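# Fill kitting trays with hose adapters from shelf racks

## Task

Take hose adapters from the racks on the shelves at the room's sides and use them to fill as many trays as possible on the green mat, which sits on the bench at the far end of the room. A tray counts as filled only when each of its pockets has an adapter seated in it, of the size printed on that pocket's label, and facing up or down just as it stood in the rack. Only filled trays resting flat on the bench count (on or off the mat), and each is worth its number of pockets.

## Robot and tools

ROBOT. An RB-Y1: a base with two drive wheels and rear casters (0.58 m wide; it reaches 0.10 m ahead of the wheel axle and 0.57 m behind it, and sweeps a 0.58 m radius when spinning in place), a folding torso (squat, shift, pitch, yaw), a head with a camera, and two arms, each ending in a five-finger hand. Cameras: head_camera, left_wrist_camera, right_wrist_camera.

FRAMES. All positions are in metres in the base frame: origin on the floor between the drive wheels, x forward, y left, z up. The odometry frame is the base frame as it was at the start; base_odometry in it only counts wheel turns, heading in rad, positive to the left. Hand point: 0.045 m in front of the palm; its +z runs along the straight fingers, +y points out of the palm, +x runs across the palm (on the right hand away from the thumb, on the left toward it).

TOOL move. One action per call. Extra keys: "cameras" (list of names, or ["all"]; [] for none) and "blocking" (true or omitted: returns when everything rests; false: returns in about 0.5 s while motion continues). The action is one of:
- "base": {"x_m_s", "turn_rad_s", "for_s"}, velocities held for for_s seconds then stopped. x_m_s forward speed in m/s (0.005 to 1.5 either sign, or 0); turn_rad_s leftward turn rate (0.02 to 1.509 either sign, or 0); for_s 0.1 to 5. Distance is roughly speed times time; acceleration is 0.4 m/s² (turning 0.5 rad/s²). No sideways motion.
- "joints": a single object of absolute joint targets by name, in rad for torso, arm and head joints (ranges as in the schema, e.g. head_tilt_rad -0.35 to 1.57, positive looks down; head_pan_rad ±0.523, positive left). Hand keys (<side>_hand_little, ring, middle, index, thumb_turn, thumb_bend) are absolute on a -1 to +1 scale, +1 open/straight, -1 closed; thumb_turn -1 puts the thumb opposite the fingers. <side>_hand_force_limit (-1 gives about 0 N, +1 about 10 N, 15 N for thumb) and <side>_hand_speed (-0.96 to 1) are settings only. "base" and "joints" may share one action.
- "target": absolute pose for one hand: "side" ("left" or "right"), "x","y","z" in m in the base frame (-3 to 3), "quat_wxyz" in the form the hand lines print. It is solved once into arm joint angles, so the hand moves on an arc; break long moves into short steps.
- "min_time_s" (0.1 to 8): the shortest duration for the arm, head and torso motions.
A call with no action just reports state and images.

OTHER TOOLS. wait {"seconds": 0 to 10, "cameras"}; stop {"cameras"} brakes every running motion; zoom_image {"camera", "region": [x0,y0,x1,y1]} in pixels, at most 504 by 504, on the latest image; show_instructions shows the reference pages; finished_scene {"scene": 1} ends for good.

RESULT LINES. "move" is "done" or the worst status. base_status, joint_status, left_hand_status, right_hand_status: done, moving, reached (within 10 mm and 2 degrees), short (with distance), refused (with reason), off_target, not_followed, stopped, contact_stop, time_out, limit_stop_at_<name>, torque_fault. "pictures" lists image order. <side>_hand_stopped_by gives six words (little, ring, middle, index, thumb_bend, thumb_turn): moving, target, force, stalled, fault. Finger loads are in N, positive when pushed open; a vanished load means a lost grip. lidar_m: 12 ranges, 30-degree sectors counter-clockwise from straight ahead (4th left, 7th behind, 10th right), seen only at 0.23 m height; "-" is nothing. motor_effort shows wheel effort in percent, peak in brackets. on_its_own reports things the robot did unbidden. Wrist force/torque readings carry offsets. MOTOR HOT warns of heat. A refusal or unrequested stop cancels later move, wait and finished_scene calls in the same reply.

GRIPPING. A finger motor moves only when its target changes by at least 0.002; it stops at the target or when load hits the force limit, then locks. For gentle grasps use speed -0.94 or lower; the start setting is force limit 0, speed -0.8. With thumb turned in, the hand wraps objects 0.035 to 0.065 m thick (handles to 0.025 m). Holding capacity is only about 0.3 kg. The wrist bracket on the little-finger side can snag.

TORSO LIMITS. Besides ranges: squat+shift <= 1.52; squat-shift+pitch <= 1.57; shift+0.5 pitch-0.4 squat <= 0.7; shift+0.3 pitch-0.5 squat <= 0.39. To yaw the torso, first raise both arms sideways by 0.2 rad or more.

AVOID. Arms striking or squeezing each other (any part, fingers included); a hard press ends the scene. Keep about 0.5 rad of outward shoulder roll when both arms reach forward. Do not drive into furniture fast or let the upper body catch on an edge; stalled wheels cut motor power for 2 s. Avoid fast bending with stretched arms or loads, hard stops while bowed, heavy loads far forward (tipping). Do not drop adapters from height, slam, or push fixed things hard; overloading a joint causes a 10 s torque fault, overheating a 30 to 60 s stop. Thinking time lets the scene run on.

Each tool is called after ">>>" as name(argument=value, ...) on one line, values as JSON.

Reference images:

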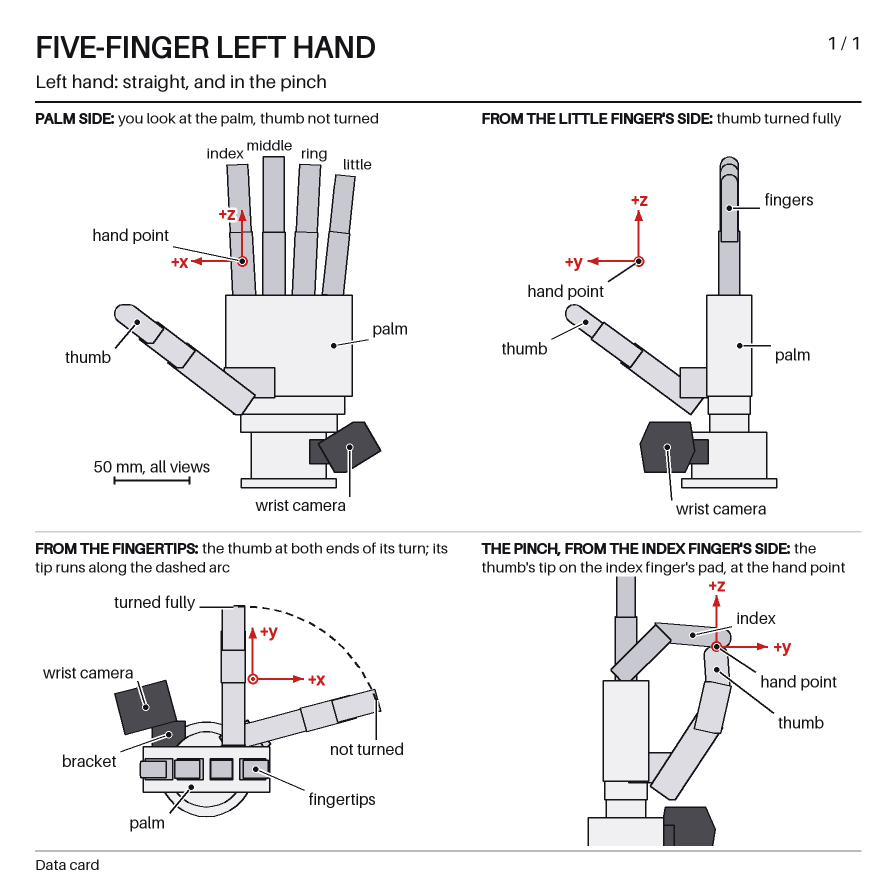

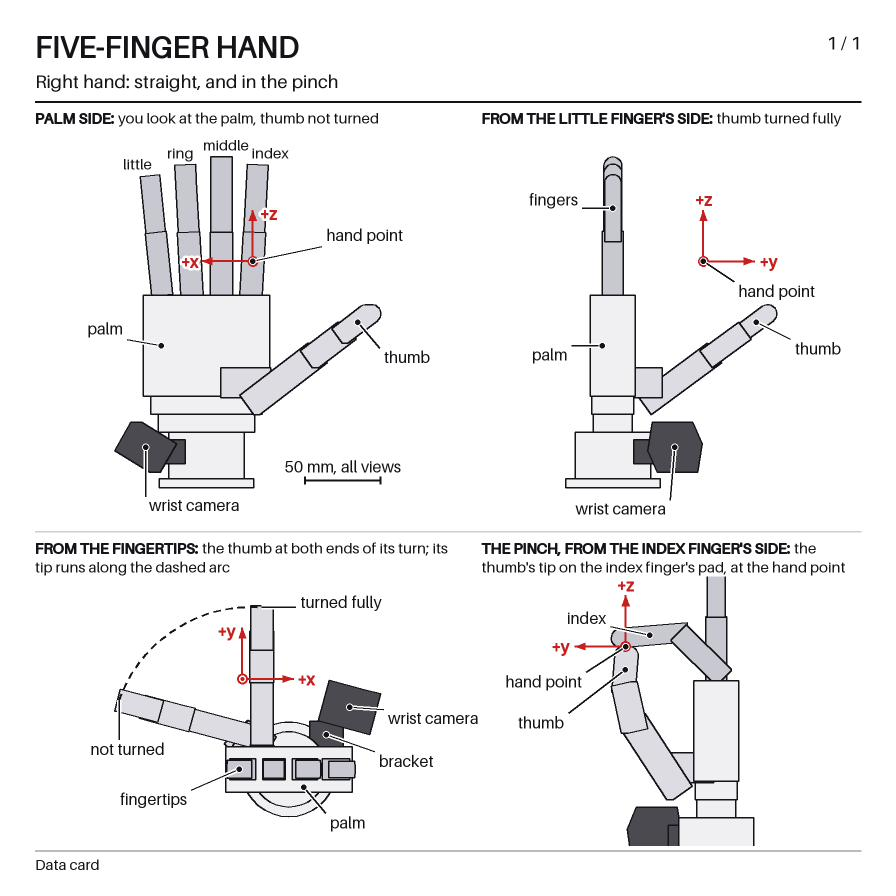

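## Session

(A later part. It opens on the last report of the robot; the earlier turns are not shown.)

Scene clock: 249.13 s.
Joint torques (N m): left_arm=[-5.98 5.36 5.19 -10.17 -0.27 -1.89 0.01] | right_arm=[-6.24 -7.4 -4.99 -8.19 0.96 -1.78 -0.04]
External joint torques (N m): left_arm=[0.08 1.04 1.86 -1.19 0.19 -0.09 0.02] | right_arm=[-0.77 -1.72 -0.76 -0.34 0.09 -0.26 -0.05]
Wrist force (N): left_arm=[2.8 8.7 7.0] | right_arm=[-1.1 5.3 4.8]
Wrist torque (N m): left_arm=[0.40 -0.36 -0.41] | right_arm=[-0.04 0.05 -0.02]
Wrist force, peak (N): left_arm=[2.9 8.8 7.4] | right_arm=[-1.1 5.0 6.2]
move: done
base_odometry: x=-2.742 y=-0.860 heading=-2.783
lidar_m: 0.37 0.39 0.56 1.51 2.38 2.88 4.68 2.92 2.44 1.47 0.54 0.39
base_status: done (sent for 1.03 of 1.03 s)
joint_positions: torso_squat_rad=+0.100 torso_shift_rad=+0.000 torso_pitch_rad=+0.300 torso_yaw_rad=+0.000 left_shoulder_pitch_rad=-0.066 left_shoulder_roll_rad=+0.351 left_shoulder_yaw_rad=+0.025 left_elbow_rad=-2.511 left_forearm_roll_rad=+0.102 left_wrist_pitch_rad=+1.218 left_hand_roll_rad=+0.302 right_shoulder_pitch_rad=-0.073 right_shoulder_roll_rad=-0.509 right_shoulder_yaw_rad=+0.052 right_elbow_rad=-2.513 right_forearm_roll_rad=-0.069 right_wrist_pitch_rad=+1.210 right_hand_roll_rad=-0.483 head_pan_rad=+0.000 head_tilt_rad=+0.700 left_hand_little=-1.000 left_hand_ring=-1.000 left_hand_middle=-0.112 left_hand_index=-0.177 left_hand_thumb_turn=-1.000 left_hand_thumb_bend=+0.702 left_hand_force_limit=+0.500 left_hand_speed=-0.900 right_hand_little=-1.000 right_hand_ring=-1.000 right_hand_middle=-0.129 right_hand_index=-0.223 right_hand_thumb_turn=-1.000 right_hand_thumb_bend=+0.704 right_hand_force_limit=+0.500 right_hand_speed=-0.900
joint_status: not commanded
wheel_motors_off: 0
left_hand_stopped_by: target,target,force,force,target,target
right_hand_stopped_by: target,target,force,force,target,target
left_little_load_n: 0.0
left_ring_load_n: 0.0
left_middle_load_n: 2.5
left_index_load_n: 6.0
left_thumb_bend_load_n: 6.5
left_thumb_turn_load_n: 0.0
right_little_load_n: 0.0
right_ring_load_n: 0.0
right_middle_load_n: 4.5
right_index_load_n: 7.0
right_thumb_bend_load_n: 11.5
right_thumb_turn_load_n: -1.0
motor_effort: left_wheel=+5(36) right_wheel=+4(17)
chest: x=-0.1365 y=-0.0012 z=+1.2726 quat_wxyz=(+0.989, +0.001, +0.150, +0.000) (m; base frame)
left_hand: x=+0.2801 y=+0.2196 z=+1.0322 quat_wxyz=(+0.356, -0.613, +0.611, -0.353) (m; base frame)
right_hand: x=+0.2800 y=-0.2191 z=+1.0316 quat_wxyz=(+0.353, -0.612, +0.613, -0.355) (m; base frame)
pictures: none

>>> move(base={"x_m_s": 0.2, "for_s": 0.832}, joints={"left_shoulder_pitch_rad": -0.794, "left_shoulder_roll_rad": 0.567, "left_shoulder_yaw_rad": 0.675, "left_elbow_rad": -2.223, "left_forearm_roll_rad": 0.595, "left_wrist_pitch_rad": 1.559, "left_hand_roll_rad": -0.012, "right_shoulder_pitch_rad": -0.68, "right_shoulder_roll_rad": -0.782, "right_shoulder_yaw_rad": -0.438, "right_elbow_rad": -2.309, "right_forearm_roll_rad": -0.58, "right_wrist_pitch_rad": 1.446, "right_hand_roll_rad": -0.348}, min_time_s=1.3)

>>> move(joints={"torso_pitch_rad": 0.6, "torso_squat_rad": 0.2, "head_tilt_rad": 0.4}, cameras=["all"])

>>> zoom_image(camera="head_camera", region=[130, 0, 320, 140])

>>> zoom_image(camera="head_camera", region=[560, 0, 750, 140])

Scene clock: 251.37 s.
Joint torques (N m): left_arm=[-12.28 13.16 2.96 -4.76 0.01 -2.15 0.08] | right_arm=[-12.75 -14.64 -5.65 -3.46 0.68 -2.15 0.01]
External joint torques (N m): left_arm=[1.22 1 0.94 0 -0.03 -0.05 0.09] | right_arm=[-0.91 -2.7 -0.76 -0.02 -0.03 -0.34 0]
Wrist force (N): left_arm=[2.9 9.6 4.8] | right_arm=[0.3 6.7 2.9]
Wrist torque (N m): left_arm=[0.52 -0.45 -0.42] | right_arm=[0.15 -0.07 0.11]
Wrist force, peak (N): left_arm=[3.7 9.4 7.4] | right_arm=[-0.2 6.3 5.5]
move: done
base_odometry: x=-2.898 y=-0.918 heading=-2.782
lidar_m: 0.20 0.22 0.30 0.85 2.38 3.00 4.86 3.05 2.43 0.83 0.31 0.22
base_status: done (sent for 0.83 of 0.83 s)
joint_positions: torso_squat_rad=+0.100 torso_shift_rad=+0.000 torso_pitch_rad=+0.300 torso_yaw_rad=+0.000 left_shoulder_pitch_rad=-0.794 left_shoulder_roll_rad=+0.567 left_shoulder_yaw_rad=+0.675 left_elbow_rad=-2.223 left_forearm_roll_rad=+0.595 left_wrist_pitch_rad=+1.559 left_hand_roll_rad=-0.012 right_shoulder_pitch_rad=-0.680 right_shoulder_roll_rad=-0.782 right_shoulder_yaw_rad=-0.438 right_elbow_rad=-2.309 right_forearm_roll_rad=-0.580 right_wrist_pitch_rad=+1.446 right_hand_roll_rad=-0.348 head_pan_rad=+0.000 head_tilt_rad=+0.700 left_hand_little=-1.000 left_hand_ring=-1.000 left_hand_middle=-0.112 left_hand_index=-0.177 left_hand_thumb_turn=-1.000 left_hand_thumb_bend=+0.702 left_hand_force_limit=+0.500 left_hand_speed=-0.900 right_hand_little=-1.000 right_hand_ring=-1.000 right_hand_middle=-0.129 right_hand_index=-0.223 right_hand_thumb_turn=-1.000 right_hand_thumb_bend=+0.704 right_hand_force_limit=+0.500 right_hand_speed=-0.900
joint_status: all done
wheel_motors_off: 0
left_hand_stopped_by: target,target,force,force,target,target
right_hand_stopped_by: target,target,force,force,target,target
left_little_load_n: 0.0
left_ring_load_n: 0.0
left_middle_load_n: 2.0
left_index_load_n: 5.5
left_thumb_bend_load_n: 6.5
left_thumb_turn_load_n: -0.5
right_little_load_n: 0.0
right_ring_load_n: 0.0
right_middle_load_n: 4.5
right_index_load_n: 6.5
right_thumb_bend_load_n: 11.5
right_thumb_turn_load_n: -0.5
motor_effort: left_wheel=+5(40) right_wheel=-3(26)
chest: x=-0.1364 y=-0.0012 z=+1.2726 quat_wxyz=(+0.989, +0.001, +0.150, +0.000) (m; base frame)
left_hand: x=+0.3865 y=+0.3400 z=+1.2854 quat_wxyz=(+0.441, -0.553, +0.553, -0.441) (m; base frame)
right_hand: x=+0.3864 y=-0.2999 z=+1.2849 quat_wxyz=(+0.441, -0.553, +0.553, -0.440) (m; base frame)
pictures: none

Scene clock: 253.20 s.
Joint torques (N m): left_arm=[-9.58 13.4 4.9 -6.64 0.09 -2.05 0.16] | right_arm=[-10.35 -14.85 -6.41 -5.04 0.71 -1.84 -0.06]
External joint torques (N m): left_arm=[1.01 0.91 1.47 -0.18 0.04 -0.17 0.16] | right_arm=[-1.19 -2.76 -0.61 -0.02 0.02 -0.24 -0.07]
Wrist force (N): left_arm=[2.9 8.7 7.2] | right_arm=[-0.4 5.0 6.0]
Wrist torque (N m): left_arm=[0.40 -0.40 -0.38] | right_arm=[-0.16 -0.05 0.00]
Wrist force, peak (N): left_arm=[2.9 9.3 7.2] | right_arm=[-0.6 5.7 6.1]
move: done
base_odometry: x=-2.898 y=-0.918 heading=-2.782
lidar_m: 0.21 0.22 0.30 0.85 2.39 3.02 4.85 3.06 2.43 0.84 0.31 0.22
base_status: not commanded
joint_positions: torso_squat_rad=+0.200 torso_shift_rad=+0.000 torso_pitch_rad=+0.600 torso_yaw_rad=+0.000 left_shoulder_pitch_rad=-0.794 left_shoulder_roll_rad=+0.567 left_shoulder_yaw_rad=+0.675 left_elbow_rad=-2.223 left_forearm_roll_rad=+0.595 left_wrist_pitch_rad=+1.559 left_hand_roll_rad=-0.012 right_shoulder_pitch_rad=-0.680 right_shoulder_roll_rad=-0.782 right_shoulder_yaw_rad=-0.438 right_elbow_rad=-2.309 right_forearm_roll_rad=-0.580 right_wrist_pitch_rad=+1.446 right_hand_roll_rad=-0.348 head_pan_rad=+0.000 head_tilt_rad=+0.400 left_hand_little=-1.000 left_hand_ring=-1.000 left_hand_middle=-0.112 left_hand_index=-0.177 left_hand_thumb_turn=-1.000 left_hand_thumb_bend=+0.702 left_hand_force_limit=+0.500 left_hand_speed=-0.900 right_hand_little=-1.000 right_hand_ring=-1.000 right_hand_middle=-0.129 right_hand_index=-0.223 right_hand_thumb_turn=-1.000 right_hand_thumb_bend=+0.704 right_hand_force_limit=+0.500 right_hand_speed=-0.900
joint_status: all done
wheel_motors_off: 0
left_hand_stopped_by: target,target,force,force,target,target
right_hand_stopped_by: target,target,force,force,target,target
left_little_load_n: 0.0
left_ring_load_n: 0.0
left_middle_load_n: 2.0
left_index_load_n: 6.0
left_thumb_bend_load_n: 6.5
left_thumb_turn_load_n: 0.0
right_little_load_n: 0.0
right_ring_load_n: 0.0
right_middle_load_n: 4.5
right_index_load_n: 6.5
right_thumb_bend_load_n: 11.5
right_thumb_turn_load_n: -1.0
motor_effort: left_wheel=+6(8) right_wheel=-4(4)
chest: x=-0.0532 y=-0.0011 z=+1.2219 quat_wxyz=(+0.955, +0.001, +0.296, +0.000) (m; base frame)
left_hand: x=+0.4501 y=+0.3402 z=+1.0797 quat_wxyz=(+0.354, -0.612, +0.613, -0.353) (m; base frame)
right_hand: x=+0.4500 y=-0.2998 z=+1.0791 quat_wxyz=(+0.353, -0.612, +0.613, -0.353) (m; base frame)
pictures: head_camera, left_wrist_camera, right_wrist_camera
camera_calibration:
head_camera: T_world_to_cam=[[-0.0232011, -0.999716, 0.00547005, -0.00533374], [-0.852588, 0.0169288, -0.522309, 0.847622], [0.522068, -0.0167819, -0.852739, 1.07824], [0, 0, 0, 1]] pos_world=[0.159636, -0.00158661, 1.3622]
left_wrist_camera: T_world_to_cam=[[0.491567, -0.221549, 0.842187, -1.05223], [-0.533217, -0.841183, 0.0899434, 0.428904], [0.688506, -0.493282, -0.531632, 0.54175], [0, 0, 0, 1]] pos_world=[0.372941, 0.394903, 1.13561]
right_wrist_camera: T_world_to_cam=[[-0.514726, -0.274294, -0.812293, 1.02393], [-0.554779, 0.828907, 0.0716424, 0.420394], [0.653665, 0.48752, -0.578832, 0.588029], [0, 0, 0, 1]] pos_world=[0.375894, -0.354286, 1.14198]

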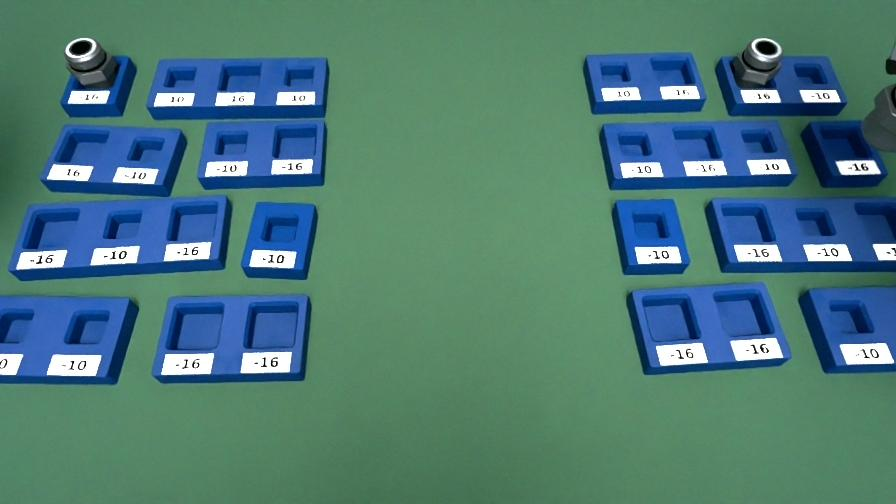

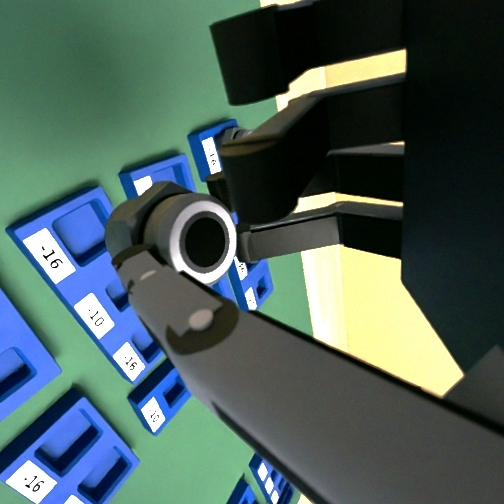

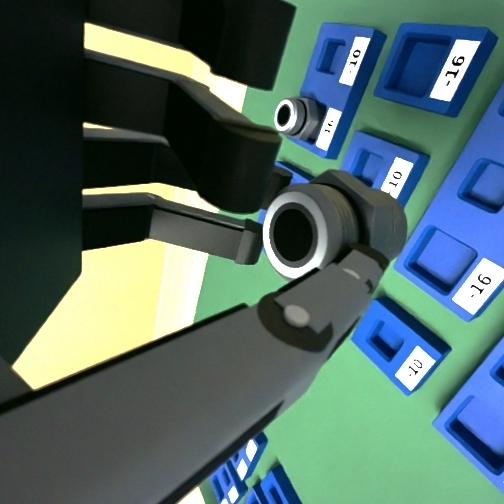

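Scaled by 2.653 from the camera's 896x504 image, which has a finer 1280x720 frame.

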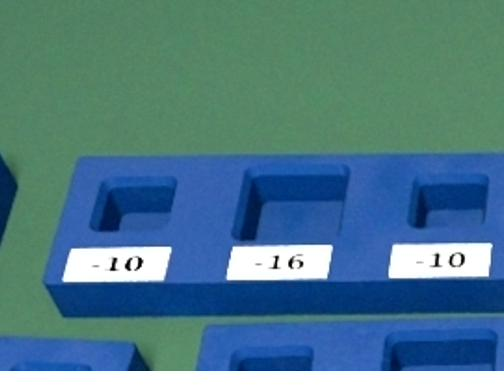

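Scaled by 2.653 from the camera's 896x504 image, which has a finer 1280x720 frame.

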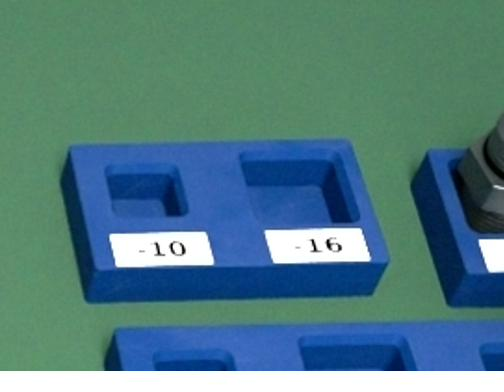

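>>> move(target={"side": "left", "x": 0.60, "y": 0.20, "z": 1.03, "quat_wxyz": [0.3536, -0.6124, 0.6124, -0.3536]}, min_time_s=1.2)

>>> move(target={"side": "left", "x": 0.662, "y": 0.187, "z": 0.982, "quat_wxyz": [0.3536, -0.6124, 0.6124, -0.3536]}, min_time_s=1.0, cameras=["head_camera", "left_wrist_camera"])

>>> zoom_image(camera="head_camera", region=[170, 0, 310, 140])

>>> zoom_image(camera="left_wrist_camera", region=[0, 80, 300, 380])

Scene clock: 256.00 s.
Joint torques (N m): left_arm=[-17.3 9.48 2.9 -9.57 -0.39 -1.91 0.17] | right_arm=[-10.11 -14.6 -6.33 -5.33 0.73 -1.93 -0.08]
External joint torques (N m): left_arm=[2.35 1.02 0.28 -0.27 -0.17 -0.05 0.18] | right_arm=[-0.95 -2.5 -0.53 -0.3 0.05 -0.33 -0.09]
Wrist force (N): left_arm=[2.8 8.5 7.2] | right_arm=[-0.8 5.2 5.5]
Wrist torque (N m): left_arm=[0.36 -0.38 -0.21] | right_arm=[-0.09 0.02 0.02]
Wrist force, peak (N): left_arm=[3.2 8.9 8.0] | right_arm=[-1.1 5.7 5.6]
move: done
base_odometry: x=-2.898 y=-0.918 heading=-2.782
lidar_m: 0.20 0.21 0.29 0.85 2.37 3.00 4.85 3.05 2.43 0.84 0.31 0.22
base_status: not commanded
joint_positions: torso_squat_rad=+0.200 torso_shift_rad=+0.000 torso_pitch_rad=+0.600 torso_yaw_rad=+0.000 left_shoulder_pitch_rad=-1.178 left_shoulder_roll_rad=+0.396 left_shoulder_yaw_rad=+0.195 left_elbow_rad=-1.665 left_forearm_roll_rad=+0.110 left_wrist_pitch_rad=+1.212 left_hand_roll_rad=+0.158 right_shoulder_pitch_rad=-0.680 right_shoulder_roll_rad=-0.782 right_shoulder_yaw_rad=-0.438 right_elbow_rad=-2.309 right_forearm_roll_rad=-0.580 right_wrist_pitch_rad=+1.446 right_hand_roll_rad=-0.348 head_pan_rad=+0.000 head_tilt_rad=+0.400 left_hand_little=-1.000 left_hand_ring=-1.000 left_hand_middle=-0.112 left_hand_index=-0.177 left_hand_thumb_turn=-1.000 left_hand_thumb_bend=+0.702 left_hand_force_limit=+0.500 left_hand_speed=-0.900 right_hand_little=-1.000 right_hand_ring=-1.000 right_hand_middle=-0.129 right_hand_index=-0.223 right_hand_thumb_turn=-1.000 right_hand_thumb_bend=+0.704 right_hand_force_limit=+0.500 right_hand_speed=-0.900
joint_status: all done
wheel_motors_off: 0
left_hand_stopped_by: target,target,force,force,target,target
right_hand_stopped_by: target,target,force,force,target,target
left_little_load_n: 0.0
left_ring_load_n: 0.0
left_middle_load_n: 2.5
left_index_load_n: 6.0
left_thumb_bend_load_n: 6.0
left_thumb_turn_load_n: 0.0
right_little_load_n: 0.0
right_ring_load_n: 0.0
right_middle_load_n: 4.5
right_index_load_n: 6.5
right_thumb_bend_load_n: 11.5
right_thumb_turn_load_n: -1.0
motor_effort: left_wheel=+9(10) right_wheel=-3(5)
chest: x=-0.0532 y=-0.0012 z=+1.2219 quat_wxyz=(+0.955, +0.001, +0.296, +0.000) (m; base frame)
left_hand: x=+0.5999 y=+0.2000 z=+1.0301 quat_wxyz=(+0.354, -0.612, +0.612, -0.354) (m; base frame)
left_hand_status: reached (checked arc, planned for 1.2 s): 0 mm and 0.0 deg off.
right_hand: x=+0.4500 y=-0.2998 z=+1.0792 quat_wxyz=(+0.353, -0.612, +0.613, -0.353) (m; base frame)
pictures: none

Scene clock: 258.00 s.
Joint torques (N m): left_arm=[-20.39 8.58 1.58 -10.65 -0.38 -1.7 -0.17] | right_arm=[-10.85 -14.95 -6.26 -5.28 0.68 -1.88 -0.01]
External joint torques (N m): left_arm=[2.37 -0.3 -0.41 -0.23 -0.24 0.16 -0.17] | right_arm=[-1.69 -2.86 -0.46 -0.25 0 -0.27 -0.01]
Wrist force (N): left_arm=[3.2 8.4 7.1] | right_arm=[-0.4 4.8 4.7]
Wrist torque (N m): left_arm=[0.38 -0.43 -0.39] | right_arm=[-0.14 -0.05 0.01]
Wrist force, peak (N): left_arm=[2.6 9.4 8.1] | right_arm=[-0.7 6.2 5.4]
move: done
base_odometry: x=-2.898 y=-0.918 heading=-2.782
lidar_m: 0.20 0.21 0.31 0.85 2.38 3.02 4.85 3.05 2.43 0.83 0.31 0.22
base_status: not commanded
joint_positions: torso_squat_rad=+0.200 torso_shift_rad=+0.000 torso_pitch_rad=+0.600 torso_yaw_rad=+0.000 left_shoulder_pitch_rad=-1.335 left_shoulder_roll_rad=+0.378 left_shoulder_yaw_rad=+0.172 left_elbow_rad=-1.198 left_forearm_roll_rad=+0.068 left_wrist_pitch_rad=+0.895 left_hand_roll_rad=+0.152 right_shoulder_pitch_rad=-0.680 right_shoulder_roll_rad=-0.782 right_shoulder_yaw_rad=-0.438 right_elbow_rad=-2.309 right_forearm_roll_rad=-0.580 right_wrist_pitch_rad=+1.446 right_hand_roll_rad=-0.348 head_pan_rad=+0.000 head_tilt_rad=+0.400 left_hand_little=-1.000 left_hand_ring=-1.000 left_hand_middle=-0.112 left_hand_index=-0.177 left_hand_thumb_turn=-1.000 left_hand_thumb_bend=+0.702 left_hand_force_limit=+0.500 left_hand_speed=-0.900 right_hand_little=-1.000 right_hand_ring=-1.000 right_hand_middle=-0.129 right_hand_index=-0.223 right_hand_thumb_turn=-1.000 right_hand_thumb_bend=+0.704 right_hand_force_limit=+0.500 right_hand_speed=-0.900
joint_status: all done
wheel_motors_off: 0
left_hand_stopped_by: target,target,force,force,target,target
right_hand_stopped_by: target,target,force,force,target,target
left_little_load_n: 0.0
left_ring_load_n: 0.0
left_middle_load_n: 1.0
left_index_load_n: 7.5
left_thumb_bend_load_n: 7.0
left_thumb_turn_load_n: -0.5
right_little_load_n: 0.0
right_ring_load_n: 0.0
right_middle_load_n: 4.5
right_index_load_n: 7.0
right_thumb_bend_load_n: 11.5
right_thumb_turn_load_n: -1.0
motor_effort: left_wheel=+5(9) right_wheel=-4(5)
chest: x=-0.0533 y=-0.0012 z=+1.2219 quat_wxyz=(+0.955, +0.001, +0.296, +0.000) (m; base frame)
left_hand: x=+0.6619 y=+0.1871 z=+0.9823 quat_wxyz=(+0.354, -0.612, +0.612, -0.354) (m; base frame)
left_hand_status: reached (checked arc, planned for 1.0 s): 0 mm and 0.0 deg off.
right_hand: x=+0.4500 y=-0.2998 z=+1.0793 quat_wxyz=(+0.353, -0.612, +0.613, -0.353) (m; base frame)
pictures: head_camera, left_wrist_camera
camera_calibration:
head_camera: T_world_to_cam=[[-0.0232875, -0.999714, 0.0054131, -0.00534798], [-0.852469, 0.0170284, -0.5225, 0.847746], [0.522259, -0.0167822, -0.852622, 1.07824], [0, 0, 0, 1]] pos_world=[0.159435, -0.00168701, 1.3623]
left_wrist_camera: T_world_to_cam=[[0.490589, -0.220517, 0.843027, -1.10865], [-0.53291, -0.841368, 0.0900377, 0.421538], [0.689441, -0.493429, -0.530282, 0.266719], [0, 0, 0, 1]] pos_world=[0.584648, 0.241798, 1.03811]

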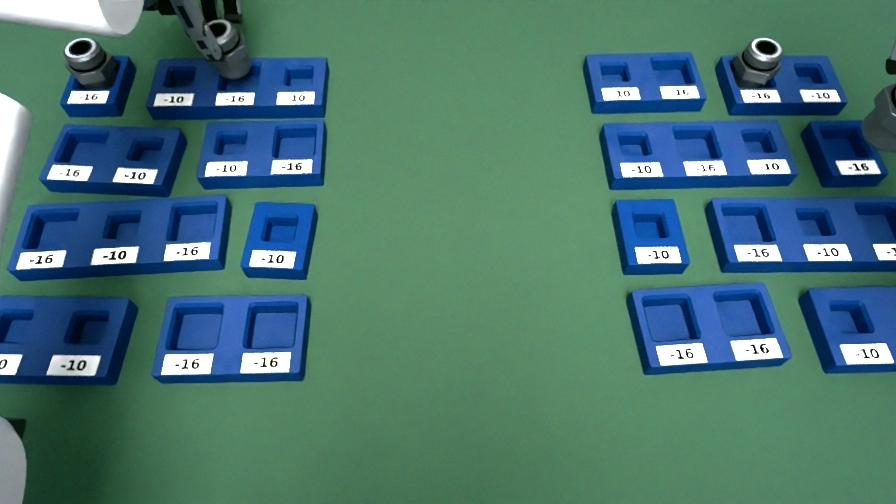

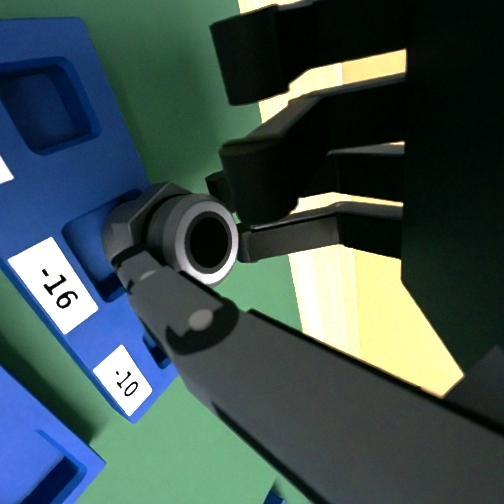

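Scaled by 3.600 from the camera's 896x504 image, which has a finer 1280x720 frame.

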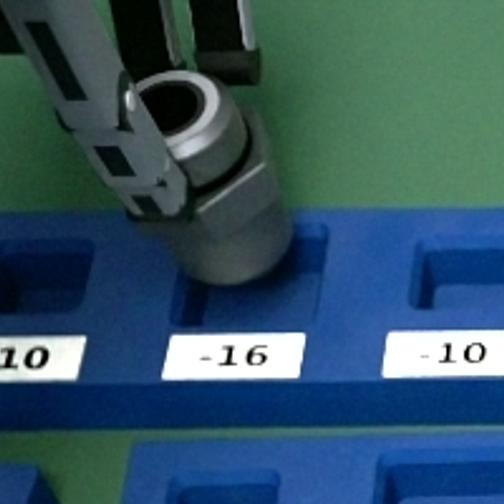

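Scaled by 1.680 from the camera's 504x504 image, which has a finer 720x720 frame.

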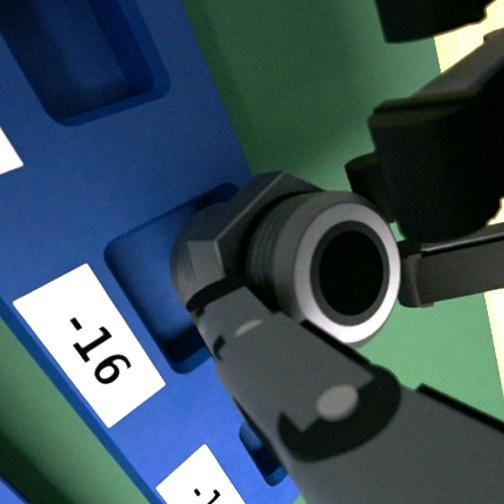

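>>> move(target={"side": "left", "x": 0.658, "y": 0.183, "z": 0.967, "quat_wxyz": [0.3536, -0.6124, 0.6124, -0.3536]}, min_time_s=0.8, cameras=["head_camera", "left_wrist_camera"])

>>> zoom_image(camera="head_camera", region=[170, 0, 310, 140])

>>> zoom_image(camera="left_wrist_camera", region=[0, 80, 300, 380])

Scene clock: 260.00 s.
Joint torques (N m): left_arm=[-18.5 7.57 1.03 -12.2 -0.58 -2.19 0.44] | right_arm=[-10.12 -14.59 -6.2 -5.2 0.69 -1.89 -0.04]
External joint torques (N m): left_arm=[3.98 -1 -0.89 -1.71 -0.43 -0.33 0.45] | right_arm=[-0.96 -2.5 -0.4 -0.18 0.01 -0.28 -0.05]
Wrist force (N): left_arm=[3.0 8.7 8.1] | right_arm=[-0.5 5.3 5.0]
Wrist torque (N m): left_arm=[0.38 -0.38 -0.22] | right_arm=[-0.05 -0.02 0.05]
Wrist force, peak (N): left_arm=[3.1 8.9 8.3] | right_arm=[-1.0 5.4 5.8]
move: done
base_odometry: x=-2.898 y=-0.918 heading=-2.782
lidar_m: 0.20 0.22 0.30 0.85 2.38 3.03 4.85 3.05 2.44 0.84 0.30 0.22
base_status: not commanded
joint_positions: torso_squat_rad=+0.200 torso_shift_rad=+0.000 torso_pitch_rad=+0.600 torso_yaw_rad=+0.000 left_shoulder_pitch_rad=-1.307 left_shoulder_roll_rad=+0.360 left_shoulder_yaw_rad=+0.167 left_elbow_rad=-1.201 left_forearm_roll_rad=+0.052 left_wrist_pitch_rad=+0.868 left_hand_roll_rad=+0.163 right_shoulder_pitch_rad=-0.680 right_shoulder_roll_rad=-0.782 right_shoulder_yaw_rad=-0.438 right_elbow_rad=-2.309 right_forearm_roll_rad=-0.580 right_wrist_pitch_rad=+1.446 right_hand_roll_rad=-0.348 head_pan_rad=+0.000 head_tilt_rad=+0.400 left_hand_little=-1.000 left_hand_ring=-1.000 left_hand_middle=-0.112 left_hand_index=-0.177 left_hand_thumb_turn=-1.000 left_hand_thumb_bend=+0.702 left_hand_force_limit=+0.500 left_hand_speed=-0.900 right_hand_little=-1.000 right_hand_ring=-1.000 right_hand_middle=-0.129 right_hand_index=-0.223 right_hand_thumb_turn=-1.000 right_hand_thumb_bend=+0.704 right_hand_force_limit=+0.500 right_hand_speed=-0.900
joint_status: all done
wheel_motors_off: 0
left_hand_stopped_by: target,target,force,force,target,target
right_hand_stopped_by: target,target,force,force,target,target
left_little_load_n: 0.5
left_ring_load_n: 0.0
left_middle_load_n: 1.0
left_index_load_n: 7.5
left_thumb_bend_load_n: 7.0
left_thumb_turn_load_n: -0.5
right_little_load_n: 0.0
right_ring_load_n: 0.0
right_middle_load_n: 4.5
right_index_load_n: 7.0
right_thumb_bend_load_n: 11.0
right_thumb_turn_load_n: -1.0
motor_effort: left_wheel=+5(10) right_wheel=-4(5)
chest: x=-0.0533 y=-0.0012 z=+1.2219 quat_wxyz=(+0.955, +0.001, +0.296, +0.000) (m; base frame)
left_hand: x=+0.6574 y=+0.1832 z=+0.9676 quat_wxyz=(+0.353, -0.612, +0.613, -0.354) (m; base frame)
left_hand_status: reached (checked arc, planned for 0.8 s): 1 mm and 0.1 deg off.
right_hand: x=+0.4500 y=-0.2998 z=+1.0793 quat_wxyz=(+0.353, -0.612, +0.613, -0.353) (m; base frame)
pictures: head_camera, left_wrist_camera
camera_calibration:
head_camera: T_world_to_cam=[[-0.0232875, -0.999714, 0.0054131, -0.00534798], [-0.852469, 0.0170284, -0.5225, 0.847746], [0.522259, -0.0167822, -0.852622, 1.07824], [0, 0, 0, 1]] pos_world=[0.159435, -0.00168701, 1.3623]
left_wrist_camera: T_world_to_cam=[[0.491506, -0.220579, 0.842477, -1.09489], [-0.533338, -0.840998, 0.0909608, 0.41653], [0.688457, -0.494032, -0.530998, 0.261535], [0, 0, 0, 1]] pos_world=[0.580241, 0.237997, 1.02341]

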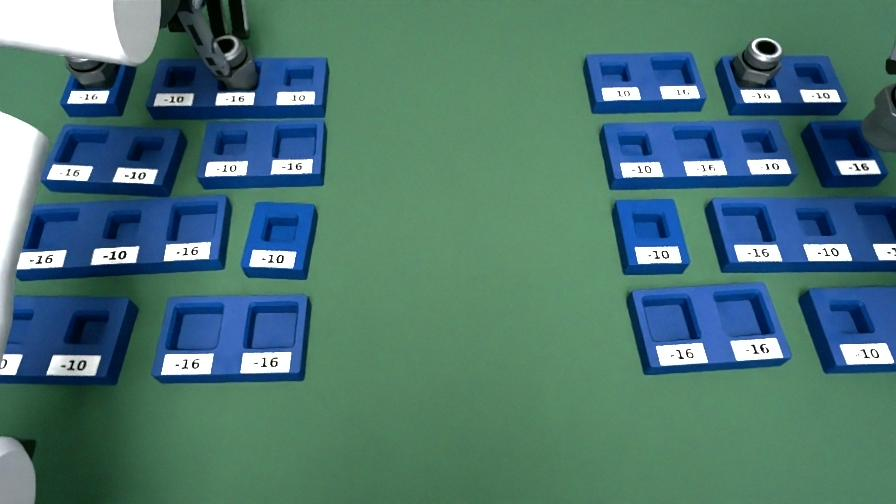

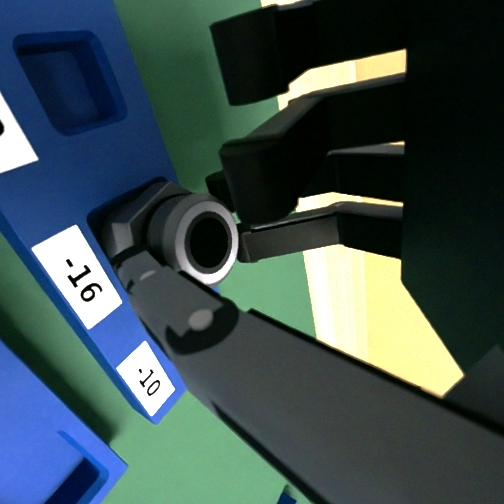

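Scaled by 3.600 from the camera's 896x504 image, which has a finer 1280x720 frame.

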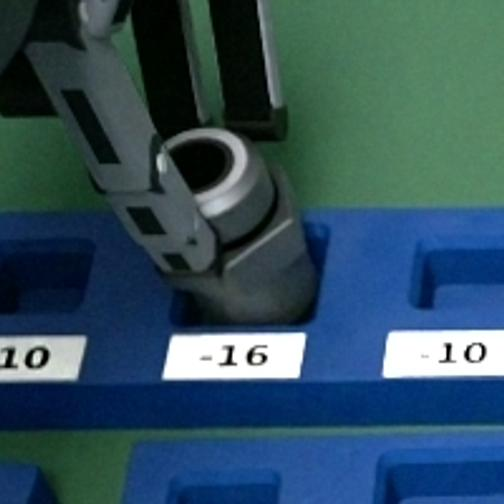

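Scaled by 1.680 from the camera's 504x504 image, which has a finer 720x720 frame.

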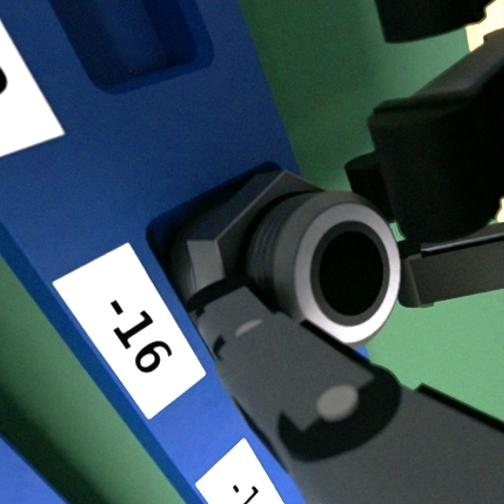

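>>> move(target={"side": "left", "x": 0.660, "y": 0.184, "z": 0.957, "quat_wxyz": [0.3536, -0.6124, 0.6124, -0.3536]}, min_time_s=1.2, cameras=["head_camera"])

>>> zoom_image(camera="head_camera", region=[170, 0, 310, 140])

Scene clock: 261.77 s.
Joint torques (N m): left_arm=[-15.35 8.24 0.35 -5.79 -1.23 -0.66 -0.36] | right_arm=[-10.1 -14.75 -6.14 -5.23 0.82 -1.91 -0.02]
External joint torques (N m): left_arm=[7.21 -0.37 -1.51 4.77 -1.09 1.2 -0.35] | right_arm=[-0.94 -2.66 -0.35 -0.2 0.14 -0.3 -0.02]
Wrist force (N): left_arm=[5.5 0.9 -0.5] | right_arm=[-1.3 4.5 5.1]
Wrist torque (N m): left_arm=[0.02 -0.53 -0.29] | right_arm=[-0.17 0.15 -0.05]
Wrist force, peak (N): left_arm=[3.0 8.8 8.3] | right_arm=[-0.6 6.3 5.0]
move: done
base_odometry: x=-2.898 y=-0.918 heading=-2.782
lidar_m: 0.20 0.21 0.30 0.86 2.37 3.01 4.86 3.05 2.42 0.83 0.31 0.22
base_status: not commanded
joint_positions: torso_squat_rad=+0.200 torso_shift_rad=+0.000 torso_pitch_rad=+0.600 torso_yaw_rad=+0.000 left_shoulder_pitch_rad=-1.309 left_shoulder_roll_rad=+0.358 left_shoulder_yaw_rad=+0.166 left_elbow_rad=-1.158 left_forearm_roll_rad=+0.050 left_wrist_pitch_rad=+0.824 left_hand_roll_rad=+0.162 right_shoulder_pitch_rad=-0.680 right_shoulder_roll_rad=-0.782 right_shoulder_yaw_rad=-0.438 right_elbow_rad=-2.309 right_forearm_roll_rad=-0.580 right_wrist_pitch_rad=+1.446 right_hand_roll_rad=-0.348 head_pan_rad=+0.000 head_tilt_rad=+0.400 left_hand_little=-1.000 left_hand_ring=-1.000 left_hand_middle=-0.112 left_hand_index=-0.177 left_hand_thumb_turn=-1.000 left_hand_thumb_bend=+0.702 left_hand_force_limit=+0.500 left_hand_speed=-0.900 right_hand_little=-1.000 right_hand_ring=-1.000 right_hand_middle=-0.129 right_hand_index=-0.223 right_hand_thumb_turn=-1.000 right_hand_thumb_bend=+0.704 right_hand_force_limit=+0.500 right_hand_speed=-0.900
joint_status: all done
wheel_motors_off: 0
left_hand_stopped_by: target,target,force,force,target,target
right_hand_stopped_by: target,target,force,force,target,target
left_little_load_n: 0.0
left_ring_load_n: 0.0
left_middle_load_n: 0.0
left_index_load_n: 9.0
left_thumb_bend_load_n: 6.5
left_thumb_turn_load_n: 2.0
right_little_load_n: 0.0
right_ring_load_n: 0.0
right_middle_load_n: 4.0
right_index_load_n: 7.0
right_thumb_bend_load_n: 11.5
right_thumb_turn_load_n: -1.0
motor_effort: left_wheel=+7(9) right_wheel=-5(5)
chest: x=-0.0534 y=-0.0012 z=+1.2220 quat_wxyz=(+0.955, +0.001, +0.295, +0.000) (m; base frame)
left_hand: x=+0.6605 y=+0.1838 z=+0.9587 quat_wxyz=(+0.354, -0.612, +0.612, -0.355) (m; base frame)
left_hand_status: reached (checked arc, planned for 1.2 s): 2 mm and 0.2 deg off.
right_hand: x=+0.4499 y=-0.2998 z=+1.0794 quat_wxyz=(+0.353, -0.612, +0.613, -0.353) (m; base frame)
pictures: head_camera
camera_calibration:
head_camera: T_world_to_cam=[[-0.0232905, -0.999714, 0.00540642, -0.00534363], [-0.852352, 0.0170307, -0.52269, 0.847868], [0.522449, -0.0167819, -0.852505, 1.07824], [0, 0, 0, 1]] pos_world=[0.159234, -0.00168702, 1.3624]

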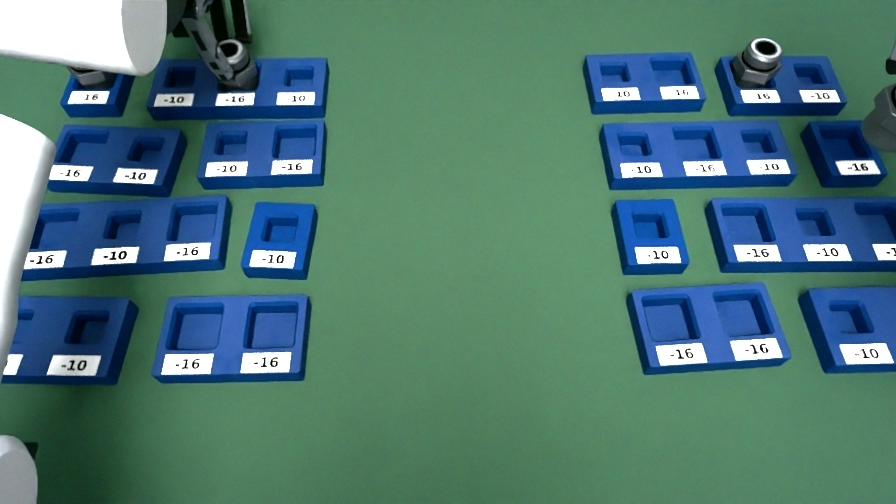

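Scaled by 3.600 from the camera's 896x504 image, which has a finer 1280x720 frame.

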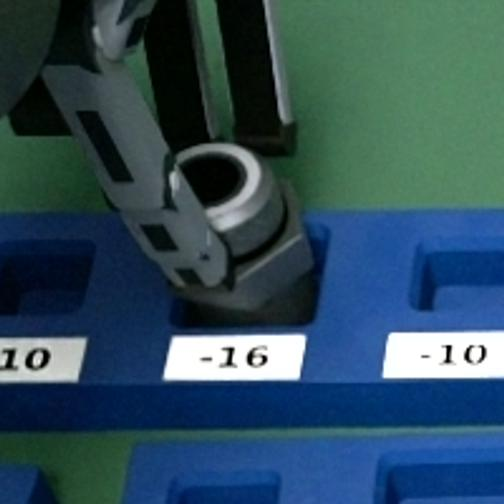

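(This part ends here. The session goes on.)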